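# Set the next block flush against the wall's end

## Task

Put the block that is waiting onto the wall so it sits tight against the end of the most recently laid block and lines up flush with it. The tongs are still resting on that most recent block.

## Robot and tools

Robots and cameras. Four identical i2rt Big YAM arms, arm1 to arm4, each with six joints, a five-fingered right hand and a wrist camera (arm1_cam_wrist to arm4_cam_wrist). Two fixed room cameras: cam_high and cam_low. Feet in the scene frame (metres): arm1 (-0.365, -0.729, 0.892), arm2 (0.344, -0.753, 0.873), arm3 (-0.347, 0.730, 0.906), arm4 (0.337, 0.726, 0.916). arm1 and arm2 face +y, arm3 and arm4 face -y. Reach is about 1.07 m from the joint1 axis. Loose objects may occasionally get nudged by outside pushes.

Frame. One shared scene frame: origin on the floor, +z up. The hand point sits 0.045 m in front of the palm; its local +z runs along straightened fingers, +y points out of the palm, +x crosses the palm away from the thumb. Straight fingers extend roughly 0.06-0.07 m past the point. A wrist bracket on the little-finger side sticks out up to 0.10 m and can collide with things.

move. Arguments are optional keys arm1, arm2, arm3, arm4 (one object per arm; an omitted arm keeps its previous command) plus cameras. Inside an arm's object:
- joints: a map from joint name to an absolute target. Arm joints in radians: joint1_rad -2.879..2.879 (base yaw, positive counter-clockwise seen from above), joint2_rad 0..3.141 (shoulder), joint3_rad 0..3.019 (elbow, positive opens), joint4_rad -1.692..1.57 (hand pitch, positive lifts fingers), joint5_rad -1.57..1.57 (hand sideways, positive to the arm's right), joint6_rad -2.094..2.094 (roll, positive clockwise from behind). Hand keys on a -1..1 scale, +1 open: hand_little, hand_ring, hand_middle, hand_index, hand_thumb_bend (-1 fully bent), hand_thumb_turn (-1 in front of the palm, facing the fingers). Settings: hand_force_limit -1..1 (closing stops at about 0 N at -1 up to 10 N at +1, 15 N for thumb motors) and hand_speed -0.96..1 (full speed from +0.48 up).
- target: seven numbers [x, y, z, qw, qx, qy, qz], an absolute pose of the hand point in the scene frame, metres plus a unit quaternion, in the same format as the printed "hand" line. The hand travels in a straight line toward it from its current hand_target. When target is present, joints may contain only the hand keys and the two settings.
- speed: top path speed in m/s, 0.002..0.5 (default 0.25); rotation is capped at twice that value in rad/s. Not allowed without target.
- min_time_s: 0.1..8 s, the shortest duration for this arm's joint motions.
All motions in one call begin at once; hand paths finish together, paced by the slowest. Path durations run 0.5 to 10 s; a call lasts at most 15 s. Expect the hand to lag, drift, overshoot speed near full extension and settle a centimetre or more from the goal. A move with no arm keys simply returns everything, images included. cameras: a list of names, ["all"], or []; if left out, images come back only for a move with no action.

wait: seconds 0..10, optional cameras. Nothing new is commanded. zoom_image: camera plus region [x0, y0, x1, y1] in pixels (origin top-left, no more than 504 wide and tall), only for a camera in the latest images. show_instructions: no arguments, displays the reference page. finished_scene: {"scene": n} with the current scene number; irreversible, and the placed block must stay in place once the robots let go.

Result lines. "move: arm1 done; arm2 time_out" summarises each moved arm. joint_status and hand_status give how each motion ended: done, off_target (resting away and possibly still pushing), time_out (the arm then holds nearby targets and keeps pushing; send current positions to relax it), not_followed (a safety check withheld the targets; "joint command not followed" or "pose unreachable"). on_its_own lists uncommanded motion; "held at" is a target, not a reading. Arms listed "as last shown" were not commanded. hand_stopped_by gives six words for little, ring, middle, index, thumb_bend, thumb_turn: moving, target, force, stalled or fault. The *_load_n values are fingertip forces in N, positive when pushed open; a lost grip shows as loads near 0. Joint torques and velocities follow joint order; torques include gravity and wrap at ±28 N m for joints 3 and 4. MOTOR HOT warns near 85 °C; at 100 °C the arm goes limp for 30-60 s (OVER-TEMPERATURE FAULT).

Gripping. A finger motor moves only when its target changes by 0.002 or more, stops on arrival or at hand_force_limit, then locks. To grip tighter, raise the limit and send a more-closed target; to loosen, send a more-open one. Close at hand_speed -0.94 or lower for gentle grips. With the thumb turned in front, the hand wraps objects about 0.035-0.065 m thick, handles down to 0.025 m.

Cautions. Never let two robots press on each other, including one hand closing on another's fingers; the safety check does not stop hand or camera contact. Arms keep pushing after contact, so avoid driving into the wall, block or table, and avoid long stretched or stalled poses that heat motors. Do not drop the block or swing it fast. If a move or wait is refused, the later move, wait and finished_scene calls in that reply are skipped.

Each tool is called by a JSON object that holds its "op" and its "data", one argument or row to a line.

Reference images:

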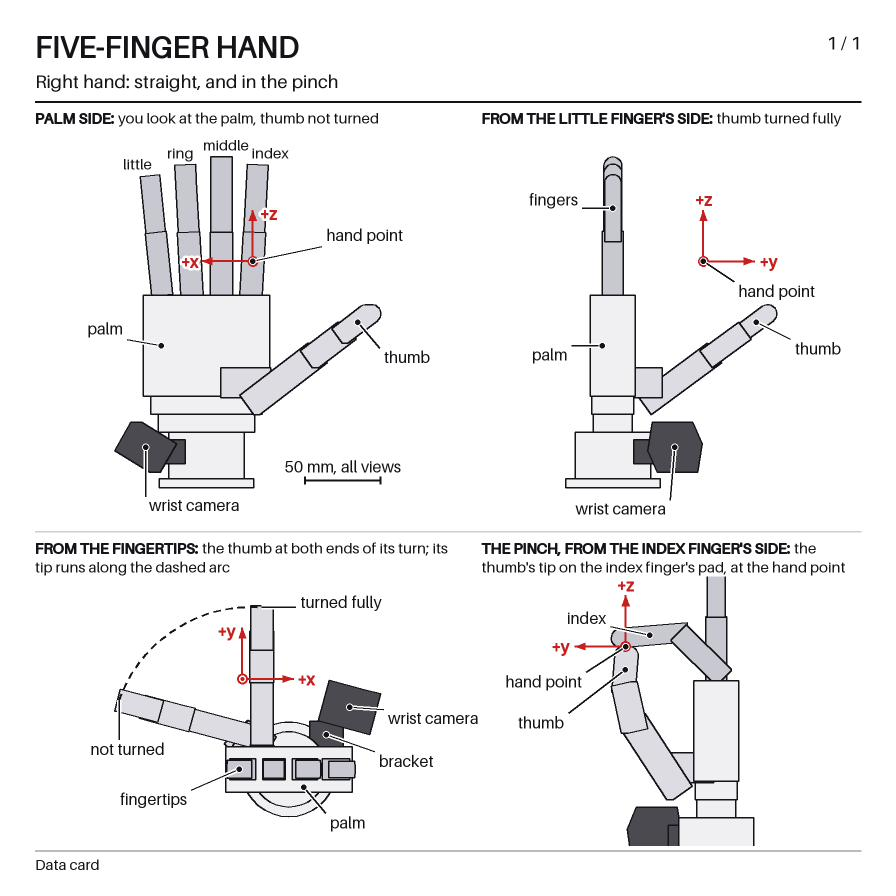

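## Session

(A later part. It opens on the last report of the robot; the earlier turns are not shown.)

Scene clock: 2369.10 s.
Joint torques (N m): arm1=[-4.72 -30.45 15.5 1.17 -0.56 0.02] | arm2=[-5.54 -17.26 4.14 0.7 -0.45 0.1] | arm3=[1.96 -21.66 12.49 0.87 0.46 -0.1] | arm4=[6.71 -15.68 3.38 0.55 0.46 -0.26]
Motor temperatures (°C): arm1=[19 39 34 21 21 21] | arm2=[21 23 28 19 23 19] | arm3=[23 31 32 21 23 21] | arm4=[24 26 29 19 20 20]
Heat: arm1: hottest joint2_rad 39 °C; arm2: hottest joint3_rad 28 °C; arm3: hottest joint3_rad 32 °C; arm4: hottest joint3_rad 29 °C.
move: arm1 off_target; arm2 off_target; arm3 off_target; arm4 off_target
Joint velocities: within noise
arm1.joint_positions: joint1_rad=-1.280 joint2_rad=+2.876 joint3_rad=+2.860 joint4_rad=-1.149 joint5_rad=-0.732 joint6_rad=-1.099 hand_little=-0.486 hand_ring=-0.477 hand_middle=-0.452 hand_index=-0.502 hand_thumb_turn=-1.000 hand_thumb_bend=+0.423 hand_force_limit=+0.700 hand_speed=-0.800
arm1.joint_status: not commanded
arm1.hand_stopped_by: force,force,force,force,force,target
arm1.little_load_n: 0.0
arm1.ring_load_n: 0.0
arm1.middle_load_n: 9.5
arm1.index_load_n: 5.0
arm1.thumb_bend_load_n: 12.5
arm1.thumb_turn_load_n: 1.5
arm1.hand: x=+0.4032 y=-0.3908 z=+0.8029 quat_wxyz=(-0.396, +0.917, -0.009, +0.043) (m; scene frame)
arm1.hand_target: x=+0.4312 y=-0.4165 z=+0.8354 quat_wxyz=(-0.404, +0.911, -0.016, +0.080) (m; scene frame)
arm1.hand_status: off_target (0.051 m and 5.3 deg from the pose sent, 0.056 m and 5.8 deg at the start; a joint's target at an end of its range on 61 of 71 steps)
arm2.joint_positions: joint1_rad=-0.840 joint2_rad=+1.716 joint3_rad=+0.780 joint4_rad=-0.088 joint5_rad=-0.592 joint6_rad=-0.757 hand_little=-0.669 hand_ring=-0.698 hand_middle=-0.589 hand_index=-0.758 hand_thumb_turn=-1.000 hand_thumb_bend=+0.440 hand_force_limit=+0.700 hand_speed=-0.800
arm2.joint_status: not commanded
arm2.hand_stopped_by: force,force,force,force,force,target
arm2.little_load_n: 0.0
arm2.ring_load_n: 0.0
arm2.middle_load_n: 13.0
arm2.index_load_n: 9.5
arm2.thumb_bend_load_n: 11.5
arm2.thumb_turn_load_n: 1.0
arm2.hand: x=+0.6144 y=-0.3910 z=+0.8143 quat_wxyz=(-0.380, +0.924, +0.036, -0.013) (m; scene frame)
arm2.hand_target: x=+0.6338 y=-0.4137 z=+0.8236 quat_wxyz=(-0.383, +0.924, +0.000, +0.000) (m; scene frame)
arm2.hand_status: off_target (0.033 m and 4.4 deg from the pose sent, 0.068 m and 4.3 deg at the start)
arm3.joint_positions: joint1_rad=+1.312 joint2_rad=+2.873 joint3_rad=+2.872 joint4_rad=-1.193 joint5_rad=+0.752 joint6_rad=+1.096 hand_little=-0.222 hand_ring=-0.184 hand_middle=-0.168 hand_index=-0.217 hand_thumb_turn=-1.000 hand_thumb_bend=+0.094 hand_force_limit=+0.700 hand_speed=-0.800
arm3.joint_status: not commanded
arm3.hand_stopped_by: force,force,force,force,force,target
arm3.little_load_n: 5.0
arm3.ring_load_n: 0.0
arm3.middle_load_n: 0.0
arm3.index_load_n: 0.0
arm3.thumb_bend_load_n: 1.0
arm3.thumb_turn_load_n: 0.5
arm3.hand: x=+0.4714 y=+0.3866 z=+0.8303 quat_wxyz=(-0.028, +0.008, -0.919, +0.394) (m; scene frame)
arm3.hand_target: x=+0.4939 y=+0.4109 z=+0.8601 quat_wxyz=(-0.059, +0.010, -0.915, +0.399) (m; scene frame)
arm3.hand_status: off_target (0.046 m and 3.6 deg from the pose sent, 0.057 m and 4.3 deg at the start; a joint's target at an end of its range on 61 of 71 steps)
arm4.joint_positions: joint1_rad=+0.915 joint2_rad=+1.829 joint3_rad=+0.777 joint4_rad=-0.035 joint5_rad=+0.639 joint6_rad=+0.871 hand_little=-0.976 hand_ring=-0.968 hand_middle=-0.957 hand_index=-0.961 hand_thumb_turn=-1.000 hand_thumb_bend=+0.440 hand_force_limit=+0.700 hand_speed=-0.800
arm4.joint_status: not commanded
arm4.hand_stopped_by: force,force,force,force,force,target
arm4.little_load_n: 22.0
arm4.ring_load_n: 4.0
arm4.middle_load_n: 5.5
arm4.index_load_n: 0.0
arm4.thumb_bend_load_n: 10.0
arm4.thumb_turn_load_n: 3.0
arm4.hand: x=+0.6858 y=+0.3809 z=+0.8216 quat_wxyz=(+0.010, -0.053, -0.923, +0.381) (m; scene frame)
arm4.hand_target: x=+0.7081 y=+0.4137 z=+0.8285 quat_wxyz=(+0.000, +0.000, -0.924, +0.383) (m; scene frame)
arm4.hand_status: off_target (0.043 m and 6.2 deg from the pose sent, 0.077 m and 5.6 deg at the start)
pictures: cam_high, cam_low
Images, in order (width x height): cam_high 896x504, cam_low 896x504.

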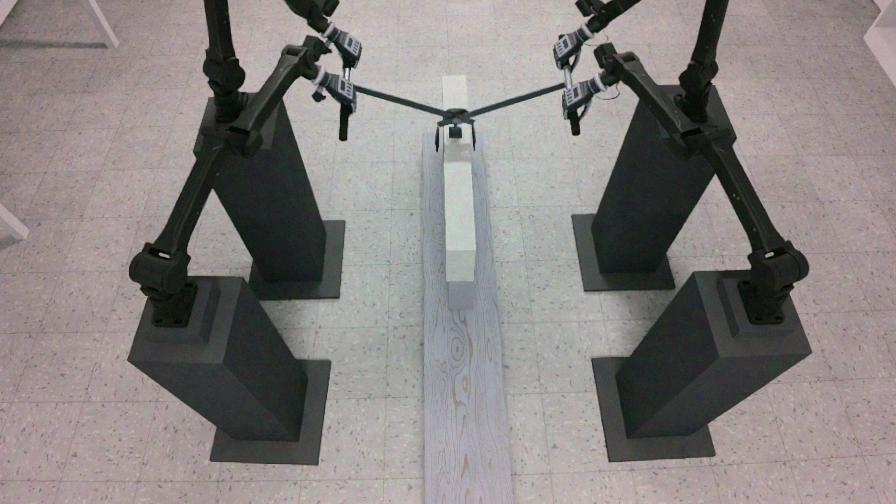

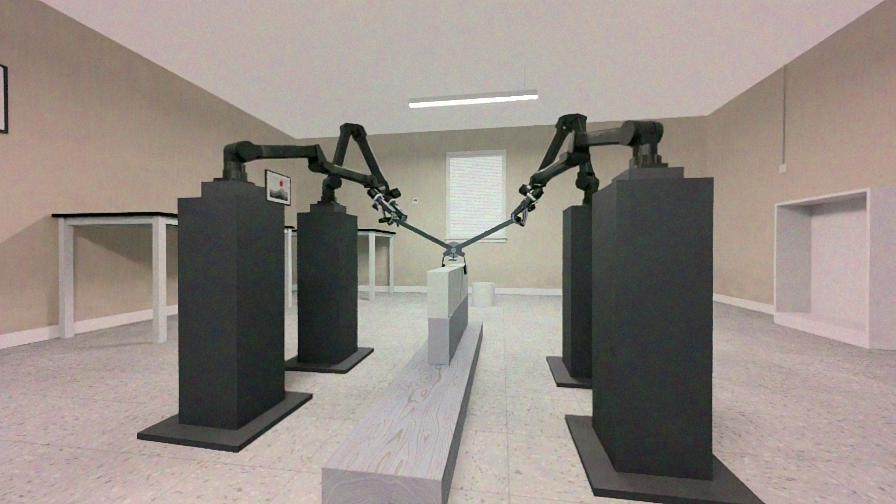

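{"op": "move", "data": {
  "arm1": {"target":[0.425,-0.425,0.775,0.3827,-0.9239,0,0],"speed":0.05},
  "arm2": {"target":[0.625,-0.425,0.765,0.3827,-0.9239,0,0],"speed":0.05},
  "arm3": {"target":[0.487,0.405,0.800,0,0,0.9239,-0.3827],"speed":0.05},
  "arm4": {"target":[0.700,0.413,0.770,0,0,0.9239,-0.3827],"speed":0.05},
  "cameras": ["cam_high", "cam_low"]
}}

{"op": "zoom_image", "data": {
  "camera": "cam_high",
  "region": [425, 70, 495, 170]
}}

{"op": "zoom_image", "data": {
  "camera": "cam_low",
  "region": [400, 200, 500, 320]
}}

Scene clock: 2387.97 s.
Joint torques (N m): arm1=[-3.84 -29.45 14.71 1.02 -0.63 -0.08] | arm2=[-4.72 -15.38 2.59 1.01 -0.16 0.11] | arm3=[1.14 -21.07 12.11 0.9 0.47 -0.11] | arm4=[5.42 -14.1 2.26 1.06 0.02 -0.31]
Motor temperatures (°C): arm1=[19 41 35 21 21 21] | arm2=[21 23 27 19 23 19] | arm3=[23 31 32 21 23 21] | arm4=[24 26 28 19 19 20]
Heat: arm1: hottest joint2_rad 41 °C; arm2: hottest joint3_rad 27 °C; arm3: hottest joint3_rad 32 °C; arm4: hottest joint3_rad 28 °C.
move: arm1 off_target; arm2 off_target; arm3 off_target; arm4 off_target
Joint velocities: within noise
arm1.joint_positions: joint1_rad=-1.288 joint2_rad=+2.941 joint3_rad=+2.868 joint4_rad=-1.137 joint5_rad=-0.735 joint6_rad=-1.133 hand_little=-0.486 hand_ring=-0.477 hand_middle=-0.452 hand_index=-0.502 hand_thumb_turn=-1.000 hand_thumb_bend=+0.423 hand_force_limit=+0.700 hand_speed=-0.800
arm1.joint_status: not commanded
arm1.hand_stopped_by: force,force,force,force,force,target
arm1.little_load_n: 0.0
arm1.ring_load_n: 0.0
arm1.middle_load_n: 10.0
arm1.index_load_n: 4.5
arm1.thumb_bend_load_n: 12.0
arm1.thumb_turn_load_n: 1.5
arm1.hand: x=+0.3974 y=-0.4009 z=+0.7541 quat_wxyz=(-0.390, +0.920, -0.005, +0.031) (m; scene frame)
arm1.hand_target: x=+0.4220 y=-0.4261 z=+0.7756 quat_wxyz=(-0.396, +0.916, -0.012, +0.060) (m; scene frame)
arm1.hand_status: off_target (0.042 m and 3.7 deg from the pose sent, 0.049 m and 5.3 deg at the start; a joint's target at an end of its range on 60 of 69 steps)
arm2.joint_positions: joint1_rad=-0.854 joint2_rad=+1.836 joint3_rad=+0.727 joint4_rad=+0.098 joint5_rad=-0.603 joint6_rad=-0.762 hand_little=-0.669 hand_ring=-0.698 hand_middle=-0.589 hand_index=-0.758 hand_thumb_turn=-1.000 hand_thumb_bend=+0.440 hand_force_limit=+0.700 hand_speed=-0.800
arm2.joint_status: not commanded
arm2.hand_stopped_by: force,force,force,force,force,target
arm2.little_load_n: 0.0
arm2.ring_load_n: 0.0
arm2.middle_load_n: 13.0
arm2.index_load_n: 7.5
arm2.thumb_bend_load_n: 11.5
arm2.thumb_turn_load_n: 1.0
arm2.hand: x=+0.6098 y=-0.4004 z=+0.7646 quat_wxyz=(-0.387, +0.921, +0.036, -0.008) (m; scene frame)
arm2.hand_target: x=+0.6237 y=-0.4240 z=+0.7643 quat_wxyz=(-0.383, +0.924, +0.000, +0.000) (m; scene frame)
arm2.hand_status: off_target (0.029 m and 4.2 deg from the pose sent, 0.061 m and 4.4 deg at the start)
arm3.joint_positions: joint1_rad=+1.312 joint2_rad=+2.937 joint3_rad=+2.877 joint4_rad=-1.164 joint5_rad=+0.751 joint6_rad=+1.112 hand_little=-0.221 hand_ring=-0.184 hand_middle=-0.168 hand_index=-0.217 hand_thumb_turn=-1.000 hand_thumb_bend=+0.094 hand_force_limit=+0.700 hand_speed=-0.800
arm3.joint_status: not commanded
arm3.hand_stopped_by: force,force,force,force,force,target
arm3.little_load_n: 3.0
arm3.ring_load_n: 0.0
arm3.middle_load_n: 0.0
arm3.index_load_n: 0.0
arm3.thumb_bend_load_n: 1.5
arm3.thumb_turn_load_n: 1.0
arm3.hand: x=+0.4664 y=+0.3892 z=+0.7801 quat_wxyz=(-0.018, +0.006, -0.921, +0.389) (m; scene frame)
arm3.hand_target: x=+0.4846 y=+0.4058 z=+0.8001 quat_wxyz=(-0.041, +0.007, -0.918, +0.394) (m; scene frame)
arm3.hand_status: off_target (0.033 m and 2.3 deg from the pose sent, 0.039 m and 3.6 deg at the start; a joint's target at an end of its range on 59 of 69 steps)
arm4.joint_positions: joint1_rad=+0.918 joint2_rad=+1.970 joint3_rad=+0.758 joint4_rad=+0.139 joint5_rad=+0.645 joint6_rad=+0.862 hand_little=-0.976 hand_ring=-0.968 hand_middle=-0.957 hand_index=-0.961 hand_thumb_turn=-1.000 hand_thumb_bend=+0.440 hand_force_limit=+0.700 hand_speed=-0.800
arm4.joint_status: not commanded
arm4.hand_stopped_by: force,force,force,force,force,target
arm4.little_load_n: 18.5
arm4.ring_load_n: 2.5
arm4.middle_load_n: 5.0
arm4.index_load_n: 0.0
arm4.thumb_bend_load_n: 9.5
arm4.thumb_turn_load_n: 3.0
arm4.hand: x=+0.6827 y=+0.3840 z=+0.7712 quat_wxyz=(+0.008, -0.051, -0.921, +0.387) (m; scene frame)
arm4.hand_target: x=+0.6985 y=+0.4120 z=+0.7697 quat_wxyz=(+0.000, +0.000, -0.924, +0.383) (m; scene frame)
arm4.hand_status: off_target (0.034 m and 5.9 deg from the pose sent, 0.062 m and 6.2 deg at the start)
pictures: cam_high, cam_low
Images, in order (width x height): cam_high 896x504, cam_low 896x504.

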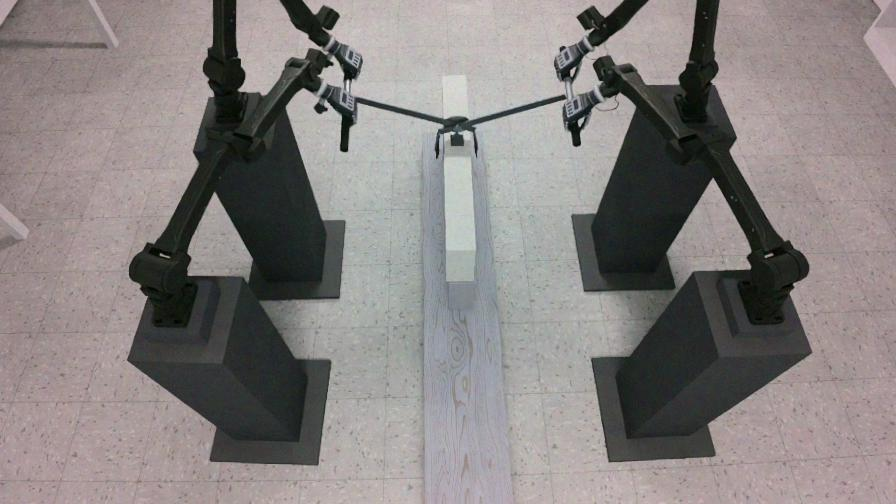

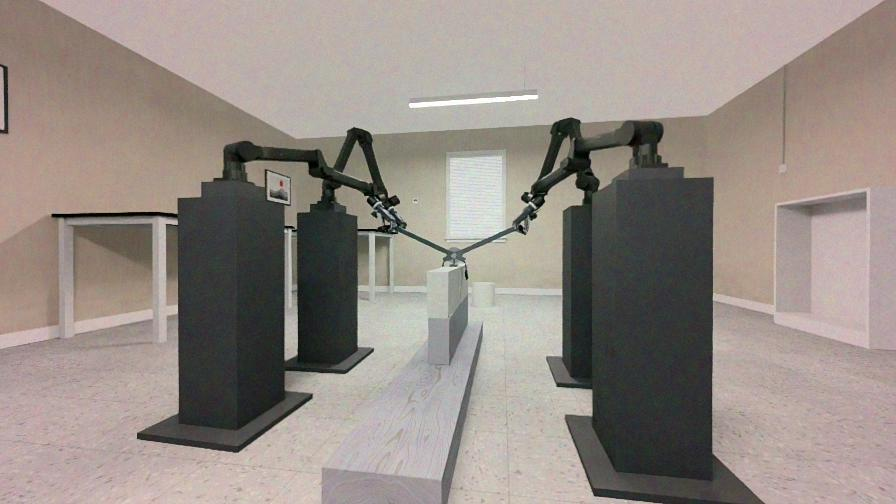

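Scaled by 5.040.

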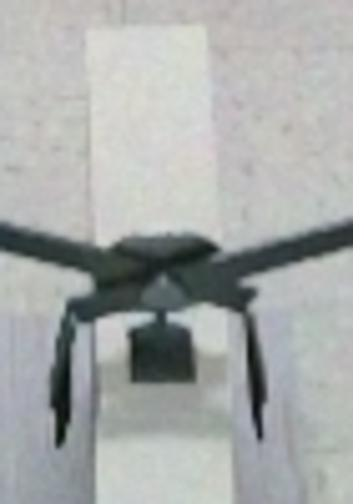

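Scaled by 4.200.

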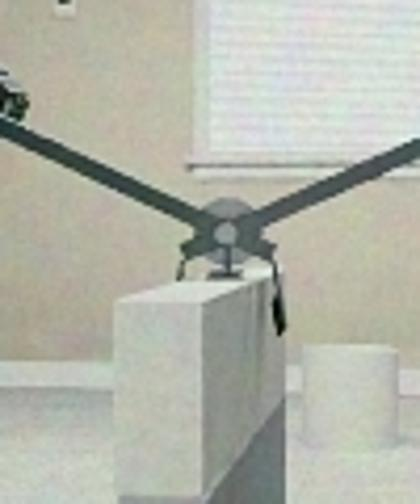

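{"op": "move", "data": {
  "arm1": {"target":[0.425,-0.425,0.740,0.3827,-0.9239,0,0],"speed":0.03},
  "arm2": {"target":[0.625,-0.425,0.730,0.3827,-0.9239,0,0],"speed":0.03},
  "arm3": {"target":[0.487,0.405,0.765,0,0,0.9239,-0.3827],"speed":0.03},
  "arm4": {"target":[0.700,0.413,0.735,0,0,0.9239,-0.3827],"speed":0.03},
  "cameras": ["cam_high", "cam_low"]
}}

{"op": "zoom_image", "data": {
  "camera": "cam_high",
  "region": [425, 70, 495, 170]
}}

{"op": "zoom_image", "data": {
  "camera": "cam_low",
  "region": [430, 240, 480, 300]
}}

Scene clock: 2398.67 s.
Joint torques (N m): arm1=[-2.96 -26.58 13.75 1.63 -0.47 0.06] | arm2=[-2.67 -11.99 2.61 0.8 -0.01 -0.1] | arm3=[0.09 -19.78 11.51 1.61 0.42 -0.19] | arm4=[3.25 -11.46 2.25 0.75 0.11 0.19]
Motor temperatures (°C): arm1=[19 42 37 21 21 21] | arm2=[21 23 27 19 23 19] | arm3=[23 32 32 21 23 21] | arm4=[24 26 28 19 19 20]
Heat: arm1: hottest joint2_rad 42 °C; arm2: hottest joint3_rad 27 °C; arm3: hottest joint2_rad 32 °C; arm4: hottest joint3_rad 28 °C.
move: arm1 off_target; arm2 off_target; arm3 off_target; arm4 off_target
Joint velocities: within noise
arm1.joint_positions: joint1_rad=-1.299 joint2_rad=+2.958 joint3_rad=+2.881 joint4_rad=-1.097 joint5_rad=-0.737 joint6_rad=-1.140 hand_little=-0.486 hand_ring=-0.477 hand_middle=-0.452 hand_index=-0.503 hand_thumb_turn=-1.000 hand_thumb_bend=+0.423 hand_force_limit=+0.700 hand_speed=-0.800
arm1.joint_status: not commanded
arm1.hand_stopped_by: force,force,force,force,force,target
arm1.little_load_n: 0.5
arm1.ring_load_n: 0.0
arm1.middle_load_n: 9.5
arm1.index_load_n: 0.0
arm1.thumb_bend_load_n: 12.0
arm1.thumb_turn_load_n: 1.0
arm1.hand: x=+0.4100 y=-0.4068 z=+0.7477 quat_wxyz=(-0.395, +0.917, +0.000, +0.050) (m; scene frame)
arm1.hand_target: x=+0.4226 y=-0.4255 z=+0.7406 quat_wxyz=(-0.396, +0.916, -0.012, +0.062) (m; scene frame)
arm1.hand_status: off_target (0.025 m and 5.9 deg from the pose sent, 0.039 m and 3.7 deg at the start; a joint's target at an end of its range on 69 of 78 steps)
arm2.joint_positions: joint1_rad=-0.884 joint2_rad=+1.896 joint3_rad=+0.725 joint4_rad=+0.206 joint5_rad=-0.608 joint6_rad=-0.739 hand_little=-0.669 hand_ring=-0.698 hand_middle=-0.589 hand_index=-0.759 hand_thumb_turn=-1.000 hand_thumb_bend=+0.440 hand_force_limit=+0.700 hand_speed=-0.800
arm2.joint_status: not commanded
arm2.hand_stopped_by: force,force,force,force,force,target
arm2.little_load_n: 0.5
arm2.ring_load_n: 0.0
arm2.middle_load_n: 13.0
arm2.index_load_n: 3.0
arm2.thumb_bend_load_n: 11.0
arm2.thumb_turn_load_n: 1.0
arm2.hand: x=+0.6257 y=-0.4013 z=+0.7487 quat_wxyz=(-0.402, +0.915, +0.020, +0.008) (m; scene frame)
arm2.hand_target: x=+0.6236 y=-0.4244 z=+0.7311 quat_wxyz=(-0.383, +0.924, +0.000, +0.000) (m; scene frame)
arm2.hand_status: off_target (0.030 m and 3.4 deg from the pose sent, 0.045 m and 4.3 deg at the start)
arm3.joint_positions: joint1_rad=+1.323 joint2_rad=+2.964 joint3_rad=+2.885 joint4_rad=-1.132 joint5_rad=+0.750 joint6_rad=+1.117 hand_little=-0.222 hand_ring=-0.184 hand_middle=-0.168 hand_index=-0.217 hand_thumb_turn=-1.000 hand_thumb_bend=+0.094 hand_force_limit=+0.700 hand_speed=-0.800
arm3.joint_status: not commanded
arm3.hand_stopped_by: force,force,force,force,force,target
arm3.little_load_n: 0.0
arm3.ring_load_n: 0.0
arm3.middle_load_n: 0.0
arm3.index_load_n: 0.0
arm3.thumb_bend_load_n: 0.0
arm3.thumb_turn_load_n: 0.5
arm3.hand: x=+0.4734 y=+0.3972 z=+0.7644 quat_wxyz=(-0.027, +0.006, -0.920, +0.390) (m; scene frame)
arm3.hand_target: x=+0.4852 y=+0.4055 z=+0.7656 quat_wxyz=(-0.043, +0.007, -0.918, +0.394) (m; scene frame)
arm3.hand_status: off_target (0.016 m and 3.4 deg from the pose sent, 0.030 m and 2.3 deg at the start; a joint's target at an end of its range on 68 of 78 steps)
arm4.joint_positions: joint1_rad=+0.953 joint2_rad=+2.035 joint3_rad=+0.769 joint4_rad=+0.235 joint5_rad=+0.642 joint6_rad=+0.804 hand_little=-0.977 hand_ring=-0.968 hand_middle=-0.957 hand_index=-0.961 hand_thumb_turn=-1.000 hand_thumb_bend=+0.440 hand_force_limit=+0.700 hand_speed=-0.800
arm4.joint_status: not commanded
arm4.hand_stopped_by: force,force,force,force,force,target
arm4.little_load_n: 9.5
arm4.ring_load_n: 6.5
arm4.middle_load_n: 5.5
arm4.index_load_n: 0.0
arm4.thumb_bend_load_n: 9.5
arm4.thumb_turn_load_n: 3.0
arm4.hand: x=+0.7000 y=+0.3917 z=+0.7533 quat_wxyz=(-0.004, -0.014, -0.918, +0.397) (m; scene frame)
arm4.hand_target: x=+0.6990 y=+0.4127 z=+0.7360 quat_wxyz=(+0.000, +0.000, -0.924, +0.383) (m; scene frame)
arm4.hand_status: off_target (0.028 m and 2.5 deg from the pose sent, 0.049 m and 5.9 deg at the start)
pictures: cam_high, cam_low
Images, in order (width x height): cam_high 896x504, cam_low 896x504.

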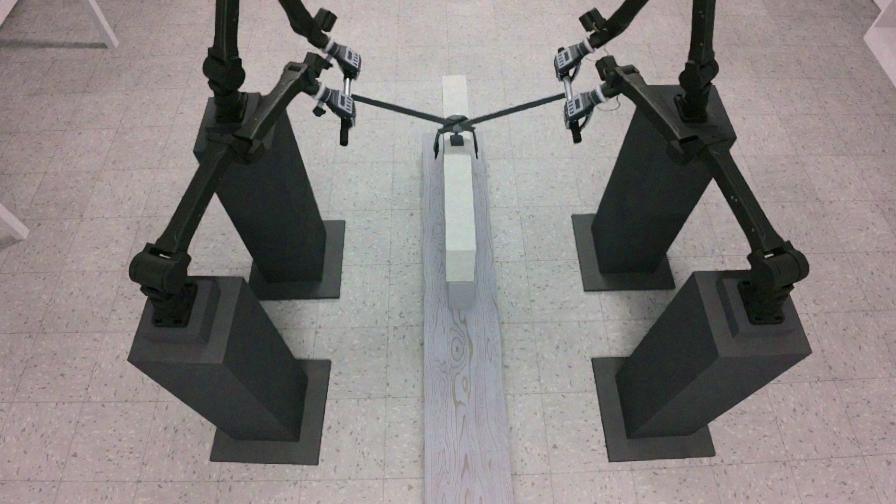

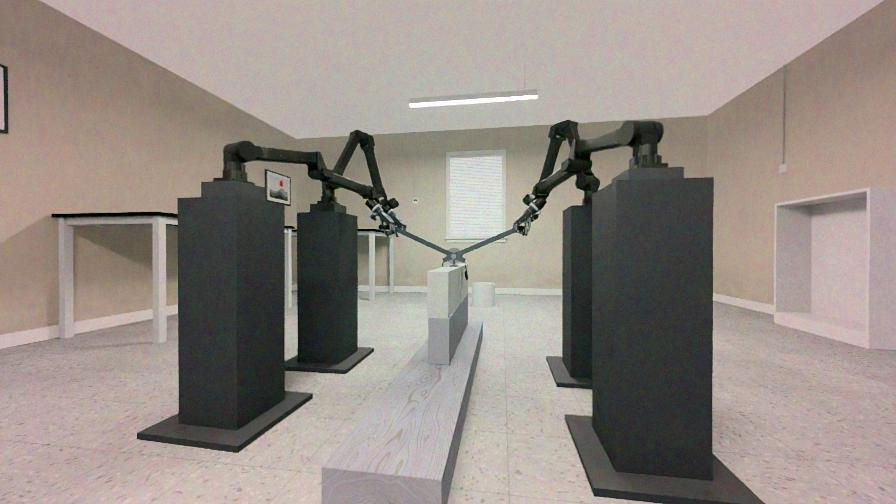

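Scaled by 5.040.

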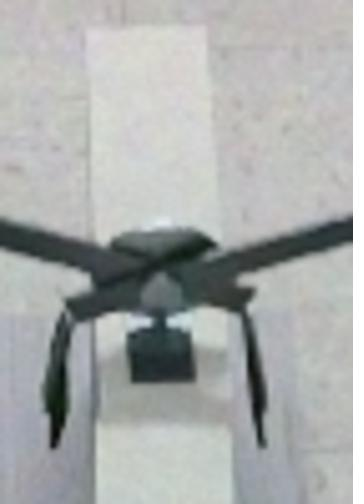

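Scaled by 8.400.

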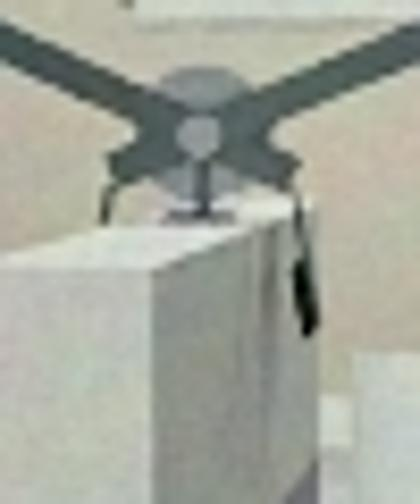

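{"op": "move", "data": {
  "arm1": {"target":[0.412,-0.409,0.750,0.3827,-0.9239,0,0],"speed":0.02},
  "arm2": {"target":[0.625,-0.405,0.750,0.3827,-0.9239,0,0],"speed":0.02},
  "arm3": {"target":[0.475,0.398,0.770,0,0,0.9239,-0.3827],"speed":0.02},
  "arm4": {"target":[0.700,0.395,0.755,0,0,0.9239,-0.3827],"speed":0.02},
  "cameras": ["cam_high", "arm1_cam_wrist", "arm3_cam_wrist"]
}}

Scene clock: 2412.27 s.
Joint torques (N m): arm1=[-1.03 -28.63 13.53 0.35 -0.4 0.16] | arm2=[0.21 -15.38 4.19 0.16 0.07 0.16] | arm3=[-0.91 -20.48 11.25 0.64 0.45 -0.11] | arm4=[0.38 -16.09 2.97 0.08 0.1 -0.09]
Motor temperatures (°C): arm1=[19 39 37 21 21 21] | arm2=[21 23 26 19 23 19] | arm3=[23 33 33 21 22 21] | arm4=[24 26 27 19 19 20]
Heat: arm1: hottest joint2_rad 39 °C; arm2: hottest joint3_rad 26 °C; arm3: hottest joint2_rad 33 °C; arm4: hottest joint3_rad 27 °C.
move: arm1 off_target; arm2 done; arm3 off_target; arm4 done
Joint velocities: within noise
arm1.joint_positions: joint1_rad=-1.299 joint2_rad=+2.958 joint3_rad=+2.883 joint4_rad=-1.100 joint5_rad=-0.738 joint6_rad=-1.140 hand_little=-0.486 hand_ring=-0.477 hand_middle=-0.452 hand_index=-0.503 hand_thumb_turn=-1.000 hand_thumb_bend=+0.423 hand_force_limit=+0.700 hand_speed=-0.800
arm1.joint_status: not commanded
arm1.hand_stopped_by: force,force,force,force,force,target
arm1.little_load_n: 1.0
arm1.ring_load_n: 0.0
arm1.middle_load_n: 10.0
arm1.index_load_n: 0.0
arm1.thumb_bend_load_n: 12.5
arm1.thumb_turn_load_n: 1.5
arm1.hand: x=+0.4098 y=-0.4067 z=+0.7486 quat_wxyz=(-0.395, +0.917, +0.000, +0.049) (m; scene frame)
arm1.hand_target: x=+0.4109 y=-0.4092 z=+0.7502 quat_wxyz=(-0.394, +0.918, -0.009, +0.048) (m; scene frame)
arm1.hand_status: off_target (0.003 m and 5.9 deg from the pose sent, 0.004 m and 6.0 deg at the start; a joint's target at an end of its range on 94 of 113 steps)
arm2.joint_positions: joint1_rad=-0.879 joint2_rad=+1.892 joint3_rad=+0.738 joint4_rad=+0.174 joint5_rad=-0.590 joint6_rad=-0.731 hand_little=-0.669 hand_ring=-0.698 hand_middle=-0.589 hand_index=-0.759 hand_thumb_turn=-1.000 hand_thumb_bend=+0.440 hand_force_limit=+0.700 hand_speed=-0.800
arm2.joint_status: not commanded
arm2.hand_stopped_by: force,force,force,force,force,target
arm2.little_load_n: 0.0
arm2.ring_load_n: 0.0
arm2.middle_load_n: 13.0
arm2.index_load_n: 4.5
arm2.thumb_bend_load_n: 11.5
arm2.thumb_turn_load_n: 1.0
arm2.hand: x=+0.6274 y=-0.4008 z=+0.7496 quat_wxyz=(-0.392, +0.920, +0.013, +0.007) (m; scene frame)
arm2.hand_target: x=+0.6250 y=-0.4049 z=+0.7501 quat_wxyz=(-0.383, +0.924, +0.000, +0.000) (m; scene frame)
arm2.hand_status: done (0.005 m and 2.0 deg from the pose sent, 0.004 m and 3.4 deg at the start)
arm3.joint_positions: joint1_rad=+1.323 joint2_rad=+2.964 joint3_rad=+2.888 joint4_rad=-1.153 joint5_rad=+0.752 joint6_rad=+1.117 hand_little=-0.222 hand_ring=-0.184 hand_middle=-0.168 hand_index=-0.217 hand_thumb_turn=-1.000 hand_thumb_bend=+0.094 hand_force_limit=+0.700 hand_speed=-0.800
arm3.joint_status: not commanded
arm3.hand_stopped_by: force,force,force,force,force,target
arm3.little_load_n: 0.0
arm3.ring_load_n: 0.0
arm3.middle_load_n: 0.0
arm3.index_load_n: 0.0
arm3.thumb_bend_load_n: 0.0
arm3.thumb_turn_load_n: 0.0
arm3.hand: x=+0.4691 y=+0.3982 z=+0.7636 quat_wxyz=(-0.019, +0.009, -0.921, +0.388) (m; scene frame)
arm3.hand_target: x=+0.4736 y=+0.3983 z=+0.7699 quat_wxyz=(-0.027, +0.005, -0.921, +0.390) (m; scene frame)
arm3.hand_status: off_target (0.009 m and 2.5 deg from the pose sent, 0.006 m and 3.3 deg at the start; a joint's target at an end of its range on 93 of 113 steps)
arm4.joint_positions: joint1_rad=+0.950 joint2_rad=+2.035 joint3_rad=+0.776 joint4_rad=+0.217 joint5_rad=+0.625 joint6_rad=+0.796 hand_little=-0.977 hand_ring=-0.967 hand_middle=-0.957 hand_index=-0.961 hand_thumb_turn=-1.000 hand_thumb_bend=+0.440 hand_force_limit=+0.700 hand_speed=-0.800
arm4.joint_status: not commanded
arm4.hand_stopped_by: force,force,force,force,force,target
arm4.little_load_n: 11.5
arm4.ring_load_n: 7.5
arm4.middle_load_n: 5.5
arm4.index_load_n: 0.0
arm4.thumb_bend_load_n: 9.5
arm4.thumb_turn_load_n: 3.0
arm4.hand: x=+0.7011 y=+0.3932 z=+0.7518 quat_wxyz=(-0.004, -0.008, -0.921, +0.388) (m; scene frame)
arm4.hand_target: x=+0.7000 y=+0.3950 z=+0.7550 quat_wxyz=(+0.000, +0.000, -0.924, +0.383) (m; scene frame)
arm4.hand_status: done (0.004 m and 1.3 deg from the pose sent, 0.004 m and 2.5 deg at the start)
pictures: arm1_cam_wrist, arm3_cam_wrist, cam_high
Images, in order (width x height): arm1_cam_wrist 896x504, arm3_cam_wrist 896x504, cam_high 896x504.

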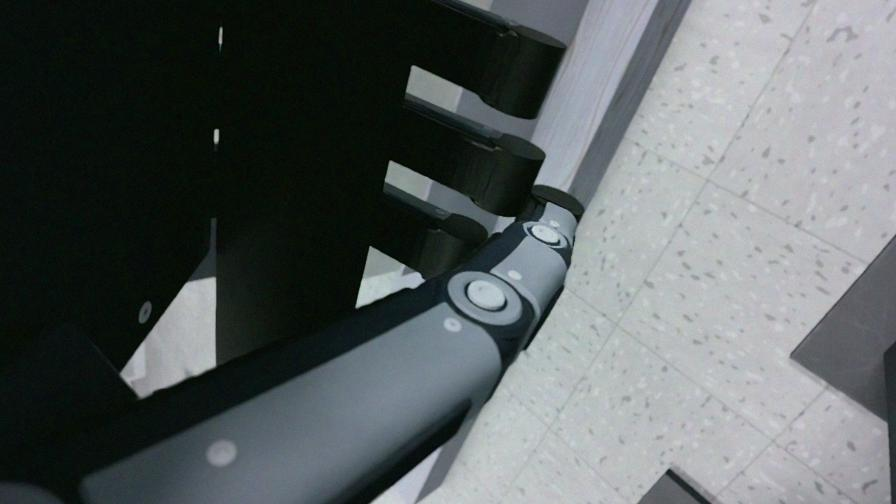

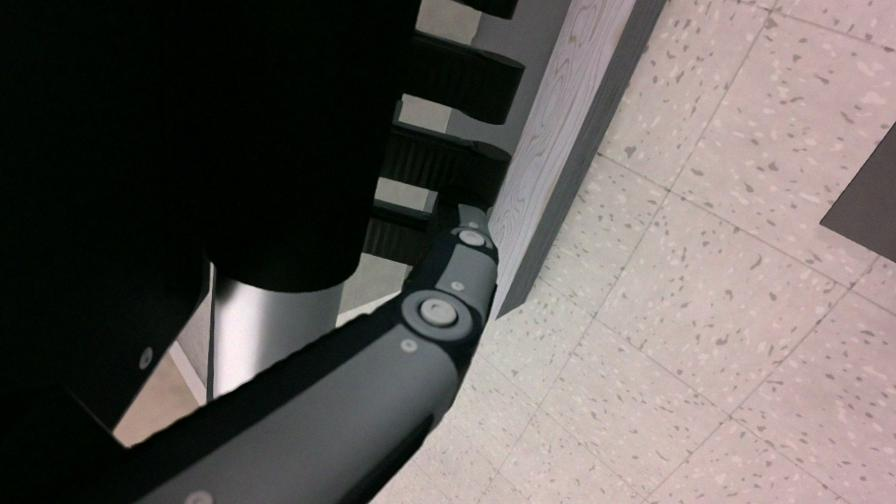

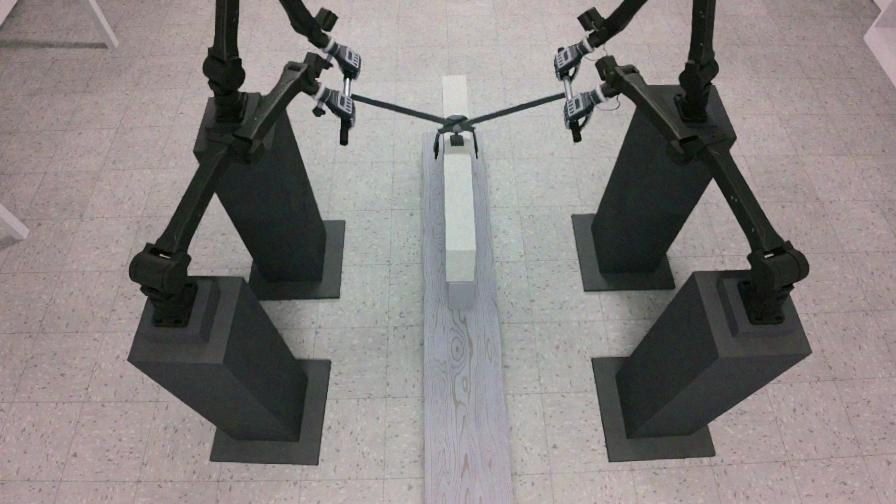

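{"op": "move", "data": {
  "arm1": {"joints":{"hand_thumb_bend":1}},
  "arm2": {"joints":{"hand_thumb_bend":1}},
  "arm3": {"joints":{"hand_thumb_bend":1}},
  "arm4": {"joints":{"hand_thumb_bend":1}},
  "cameras": ["cam_high", "cam_low"]
}}

{"op": "move", "data": {
  "arm1": {"joints":{"hand_little":0.1,"hand_ring":0.1,"hand_middle":0.1,"hand_index":0.1}},
  "arm2": {"joints":{"hand_little":0.1,"hand_ring":0.1,"hand_middle":0.1,"hand_index":0.1}},
  "arm3": {"joints":{"hand_little":0.1,"hand_ring":0.1,"hand_middle":0.1,"hand_index":0.1}},
  "arm4": {"joints":{"hand_little":0.1,"hand_ring":0.1,"hand_middle":0.1,"hand_index":0.1}},
  "cameras": ["cam_high", "cam_low"]
}}

{"op": "zoom_image", "data": {
  "camera": "cam_high",
  "region": [300, 20, 620, 180]
}}

{"op": "zoom_image", "data": {
  "camera": "cam_low",
  "region": [360, 180, 560, 320]
}}

Scene clock: 2437.87 s.
Joint torques (N m): arm1=[-1.49 -27.99 13.42 0.27 -0.4 0.13] | arm2=[0.03 -15.38 4.16 0.12 0.08 0.16] | arm3=[-0.91 -20.48 11.23 0.66 0.45 -0.11] | arm4=[0.62 -15.21 3.06 0.03 0.13 -0.11]
Motor temperatures (°C): arm1=[19 37 36 21 20 21] | arm2=[21 24 26 19 23 19] | arm3=[23 35 31 21 22 21] | arm4=[23 26 27 19 19 20]
Heat: arm1: hottest joint2_rad 37 °C; arm2: hottest joint3_rad 26 °C; arm3: hottest joint2_rad 35 °C; arm4: hottest joint3_rad 27 °C.
move: arm1 done; arm2 done; arm3 done; arm4 done
Joint velocities: within noise
arm1.joint_positions: joint1_rad=-1.299 joint2_rad=+2.958 joint3_rad=+2.883 joint4_rad=-1.100 joint5_rad=-0.738 joint6_rad=-1.140 hand_little=-0.486 hand_ring=-0.477 hand_middle=-0.453 hand_index=-0.503 hand_thumb_turn=-1.000 hand_thumb_bend=+1.000 hand_force_limit=+0.700 hand_speed=-0.800
arm1.joint_status: all done
arm1.hand_stopped_by: force,force,force,force,target,target
arm1.little_load_n: 0.5
arm1.ring_load_n: 0.0
arm1.middle_load_n: 0.0
arm1.index_load_n: 0.0
arm1.thumb_bend_load_n: 0.0
arm1.thumb_turn_load_n: 0.0
arm1.hand: x=+0.4098 y=-0.4067 z=+0.7486 quat_wxyz=(-0.395, +0.917, +0.000, +0.049) (m; scene frame)
arm1.hand_target: x=+0.4109 y=-0.4092 z=+0.7502 quat_wxyz=(-0.394, +0.918, -0.009, +0.048) (m; scene frame)
arm1.hand_status: not commanded
arm2.joint_positions: joint1_rad=-0.879 joint2_rad=+1.892 joint3_rad=+0.738 joint4_rad=+0.174 joint5_rad=-0.590 joint6_rad=-0.731 hand_little=-0.669 hand_ring=-0.698 hand_middle=-0.591 hand_index=-0.759 hand_thumb_turn=-1.000 hand_thumb_bend=+1.000 hand_force_limit=+0.700 hand_speed=-0.800
arm2.joint_status: all done
arm2.hand_stopped_by: force,force,force,force,target,target
arm2.little_load_n: 0.0
arm2.ring_load_n: 0.0
arm2.middle_load_n: 0.0
arm2.index_load_n: 4.5
arm2.thumb_bend_load_n: 0.0
arm2.thumb_turn_load_n: 0.0
arm2.hand: x=+0.6274 y=-0.4008 z=+0.7496 quat_wxyz=(-0.392, +0.920, +0.013, +0.007) (m; scene frame)
arm2.hand_target: x=+0.6250 y=-0.4049 z=+0.7501 quat_wxyz=(-0.383, +0.924, +0.000, +0.000) (m; scene frame)
arm2.hand_status: not commanded
arm3.joint_positions: joint1_rad=+1.323 joint2_rad=+2.964 joint3_rad=+2.888 joint4_rad=-1.153 joint5_rad=+0.752 joint6_rad=+1.117 hand_little=-0.222 hand_ring=-0.184 hand_middle=-0.168 hand_index=-0.217 hand_thumb_turn=-1.000 hand_thumb_bend=+1.000 hand_force_limit=+0.700 hand_speed=-0.800
arm3.joint_status: all done
arm3.hand_stopped_by: force,force,force,force,target,target
arm3.little_load_n: 0.0
arm3.ring_load_n: 0.0
arm3.middle_load_n: 0.0
arm3.index_load_n: 0.0
arm3.thumb_bend_load_n: 0.0
arm3.thumb_turn_load_n: 0.0
arm3.hand: x=+0.4691 y=+0.3982 z=+0.7636 quat_wxyz=(-0.019, +0.009, -0.921, +0.388) (m; scene frame)
arm3.hand_target: x=+0.4736 y=+0.3983 z=+0.7699 quat_wxyz=(-0.027, +0.005, -0.921, +0.390) (m; scene frame)
arm3.hand_status: not commanded
arm4.joint_positions: joint1_rad=+0.950 joint2_rad=+2.035 joint3_rad=+0.776 joint4_rad=+0.217 joint5_rad=+0.625 joint6_rad=+0.796 hand_little=-0.977 hand_ring=-0.967 hand_middle=-0.958 hand_index=-0.961 hand_thumb_turn=-1.000 hand_thumb_bend=+1.000 hand_force_limit=+0.700 hand_speed=-0.800
arm4.joint_status: all done
arm4.hand_stopped_by: force,force,force,force,target,target
arm4.little_load_n: 11.0
arm4.ring_load_n: 7.5
arm4.middle_load_n: 0.0
arm4.index_load_n: 0.0
arm4.thumb_bend_load_n: 0.0
arm4.thumb_turn_load_n: 0.0
arm4.hand: x=+0.7011 y=+0.3932 z=+0.7518 quat_wxyz=(-0.004, -0.008, -0.921, +0.388) (m; scene frame)
arm4.hand_target: x=+0.7000 y=+0.3950 z=+0.7550 quat_wxyz=(+0.000, +0.000, -0.924, +0.383) (m; scene frame)
arm4.hand_status: not commanded
pictures: cam_high, cam_low
Images, in order (width x height): cam_high 896x504, cam_low 896x504.

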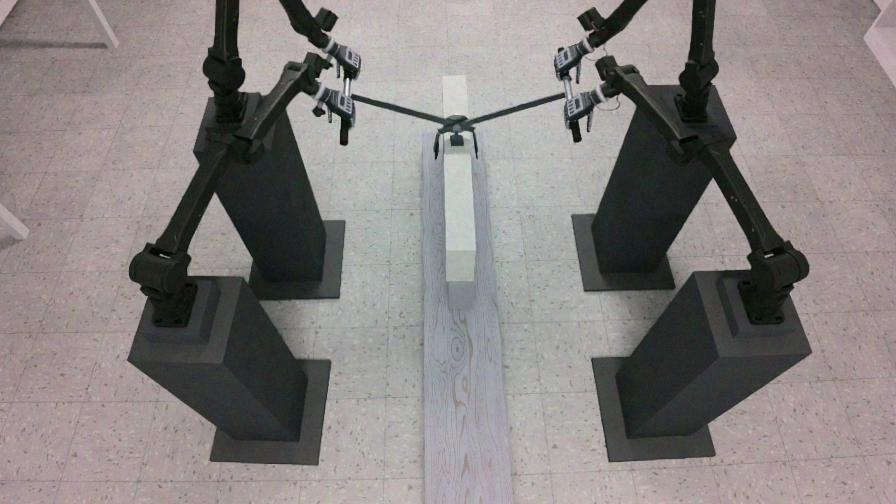

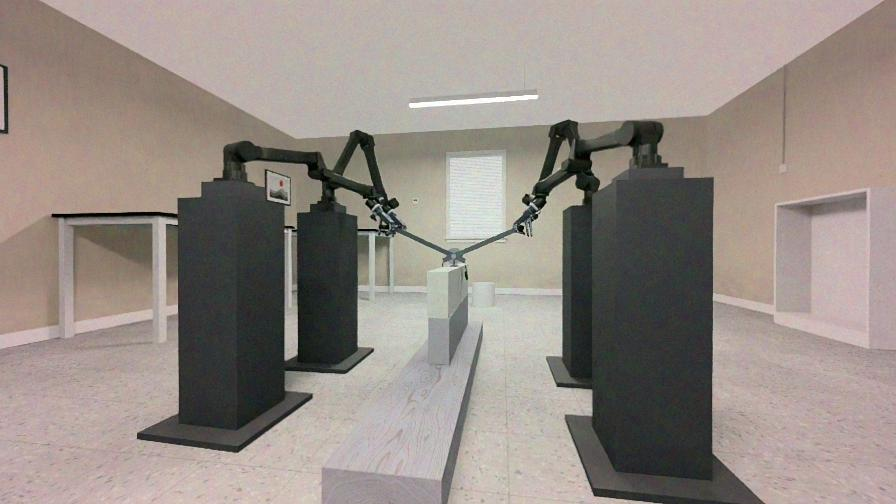

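Scene clock: 2440.30 s.
Joint torques (N m): arm1=[-1.32 -28.45 12.86 0.66 -0.28 0.05] | arm2=[-0.03 -15.03 4.15 0.64 -0.27 0.08] | arm3=[-0.97 -20.48 10.93 0.73 0.38 -0.11] | arm4=[0.85 -16.03 3 0.73 0.52 -0.07]
Motor temperatures (°C): arm1=[19 37 36 21 20 21] | arm2=[21 24 26 19 23 19] | arm3=[23 35 31 21 22 21] | arm4=[23 26 27 19 19 20]
Heat: arm1: hottest joint2_rad 37 °C; arm2: hottest joint3_rad 26 °C; arm3: hottest joint2_rad 35 °C; arm4: hottest joint3_rad 27 °C.
move: arm1 done; arm2 done; arm3 done; arm4 done
Joint velocities: within noise
arm1.joint_positions: joint1_rad=-1.299 joint2_rad=+2.958 joint3_rad=+2.891 joint4_rad=-1.108 joint5_rad=-0.741 joint6_rad=-1.132 hand_little=+0.100 hand_ring=+0.100 hand_middle=+0.100 hand_index=+0.100 hand_thumb_turn=-1.000 hand_thumb_bend=+1.000 hand_force_limit=+0.700 hand_speed=-0.800
arm1.joint_status: all done
arm1.hand_stopped_by: target,target,target,target,target,target
arm1.little_load_n: 0.0
arm1.ring_load_n: 0.0
arm1.middle_load_n: 0.0
arm1.index_load_n: 0.0
arm1.thumb_bend_load_n: 0.0
arm1.thumb_turn_load_n: 0.0
arm1.hand: x=+0.4090 y=-0.4061 z=+0.7519 quat_wxyz=(-0.397, +0.917, -0.004, +0.047) (m; scene frame)
arm1.hand_target: x=+0.4108 y=-0.4093 z=+0.7501 quat_wxyz=(-0.394, +0.918, -0.009, +0.048) (m; scene frame)
arm1.hand_status: not commanded
arm2.joint_positions: joint1_rad=-0.879 joint2_rad=+1.890 joint3_rad=+0.738 joint4_rad=+0.159 joint5_rad=-0.581 joint6_rad=-0.721 hand_little=+0.100 hand_ring=+0.100 hand_middle=+0.100 hand_index=+0.100 hand_thumb_turn=-1.000 hand_thumb_bend=+1.000 hand_force_limit=+0.700 hand_speed=-0.800
arm2.joint_status: all done
arm2.hand_stopped_by: target,target,target,target,target,target
arm2.little_load_n: 0.0
arm2.ring_load_n: 0.0
arm2.middle_load_n: 0.0
arm2.index_load_n: 0.0
arm2.thumb_bend_load_n: 0.0
arm2.thumb_turn_load_n: -0.5
arm2.hand: x=+0.6258 y=-0.4035 z=+0.7487 quat_wxyz=(-0.386, +0.923, +0.005, +0.003) (m; scene frame)
arm2.hand_target: x=+0.6250 y=-0.4049 z=+0.7501 quat_wxyz=(-0.383, +0.924, +0.000, +0.000) (m; scene frame)
arm2.hand_status: not commanded
arm3.joint_positions: joint1_rad=+1.323 joint2_rad=+2.964 joint3_rad=+2.892 joint4_rad=-1.155 joint5_rad=+0.753 joint6_rad=+1.117 hand_little=+0.100 hand_ring=+0.100 hand_middle=+0.100 hand_index=+0.100 hand_thumb_turn=-1.000 hand_thumb_bend=+1.000 hand_force_limit=+0.700 hand_speed=-0.800
arm3.joint_status: all done
arm3.hand_stopped_by: target,target,target,target,target,target
arm3.little_load_n: 0.0
arm3.ring_load_n: 0.0
arm3.middle_load_n: 0.0
arm3.index_load_n: 0.0
arm3.thumb_bend_load_n: 0.0
arm3.thumb_turn_load_n: 0.0
arm3.hand: x=+0.4694 y=+0.3977 z=+0.7655 quat_wxyz=(-0.020, +0.009, -0.921, +0.389) (m; scene frame)
arm3.hand_target: x=+0.4736 y=+0.3983 z=+0.7699 quat_wxyz=(-0.027, +0.005, -0.921, +0.390) (m; scene frame)
arm3.hand_status: not commanded
arm4.joint_positions: joint1_rad=+0.950 joint2_rad=+2.035 joint3_rad=+0.776 joint4_rad=+0.201 joint5_rad=+0.613 joint6_rad=+0.796 hand_little=+0.100 hand_ring=+0.100 hand_middle=+0.100 hand_index=+0.100 hand_thumb_turn=-1.000 hand_thumb_bend=+1.000 hand_force_limit=+0.700 hand_speed=-0.800
arm4.joint_status: all done
arm4.hand_stopped_by: target,target,target,target,target,target
arm4.little_load_n: 0.0
arm4.ring_load_n: 0.0
arm4.middle_load_n: 0.0
arm4.index_load_n: 0.0
arm4.thumb_bend_load_n: 0.0
arm4.thumb_turn_load_n: 0.0
arm4.hand: x=+0.6996 y=+0.3971 z=+0.7494 quat_wxyz=(-0.002, -0.004, -0.925, +0.380) (m; scene frame)
arm4.hand_target: x=+0.7000 y=+0.3950 z=+0.7549 quat_wxyz=(+0.000, +0.000, -0.924, +0.383) (m; scene frame)
arm4.hand_status: not commanded
pictures: cam_high, cam_low
Images, in order (width x height): cam_high 896x504, cam_low 896x504.

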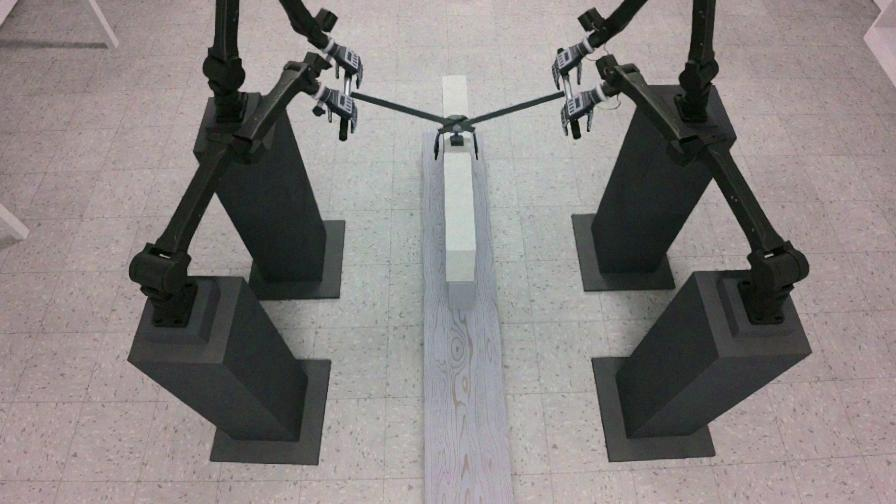

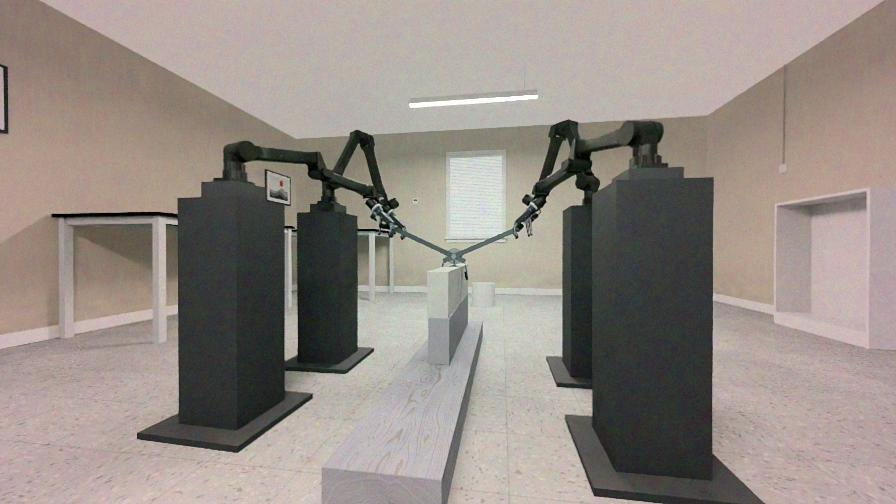

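Scaled by 1.575.

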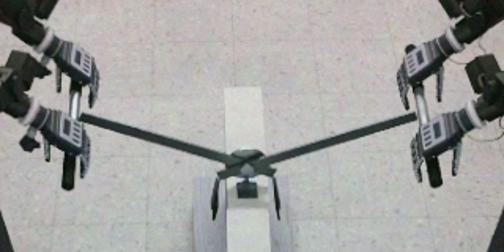

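Scaled by 2.520.

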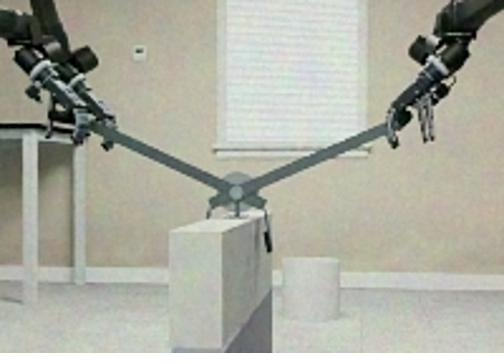

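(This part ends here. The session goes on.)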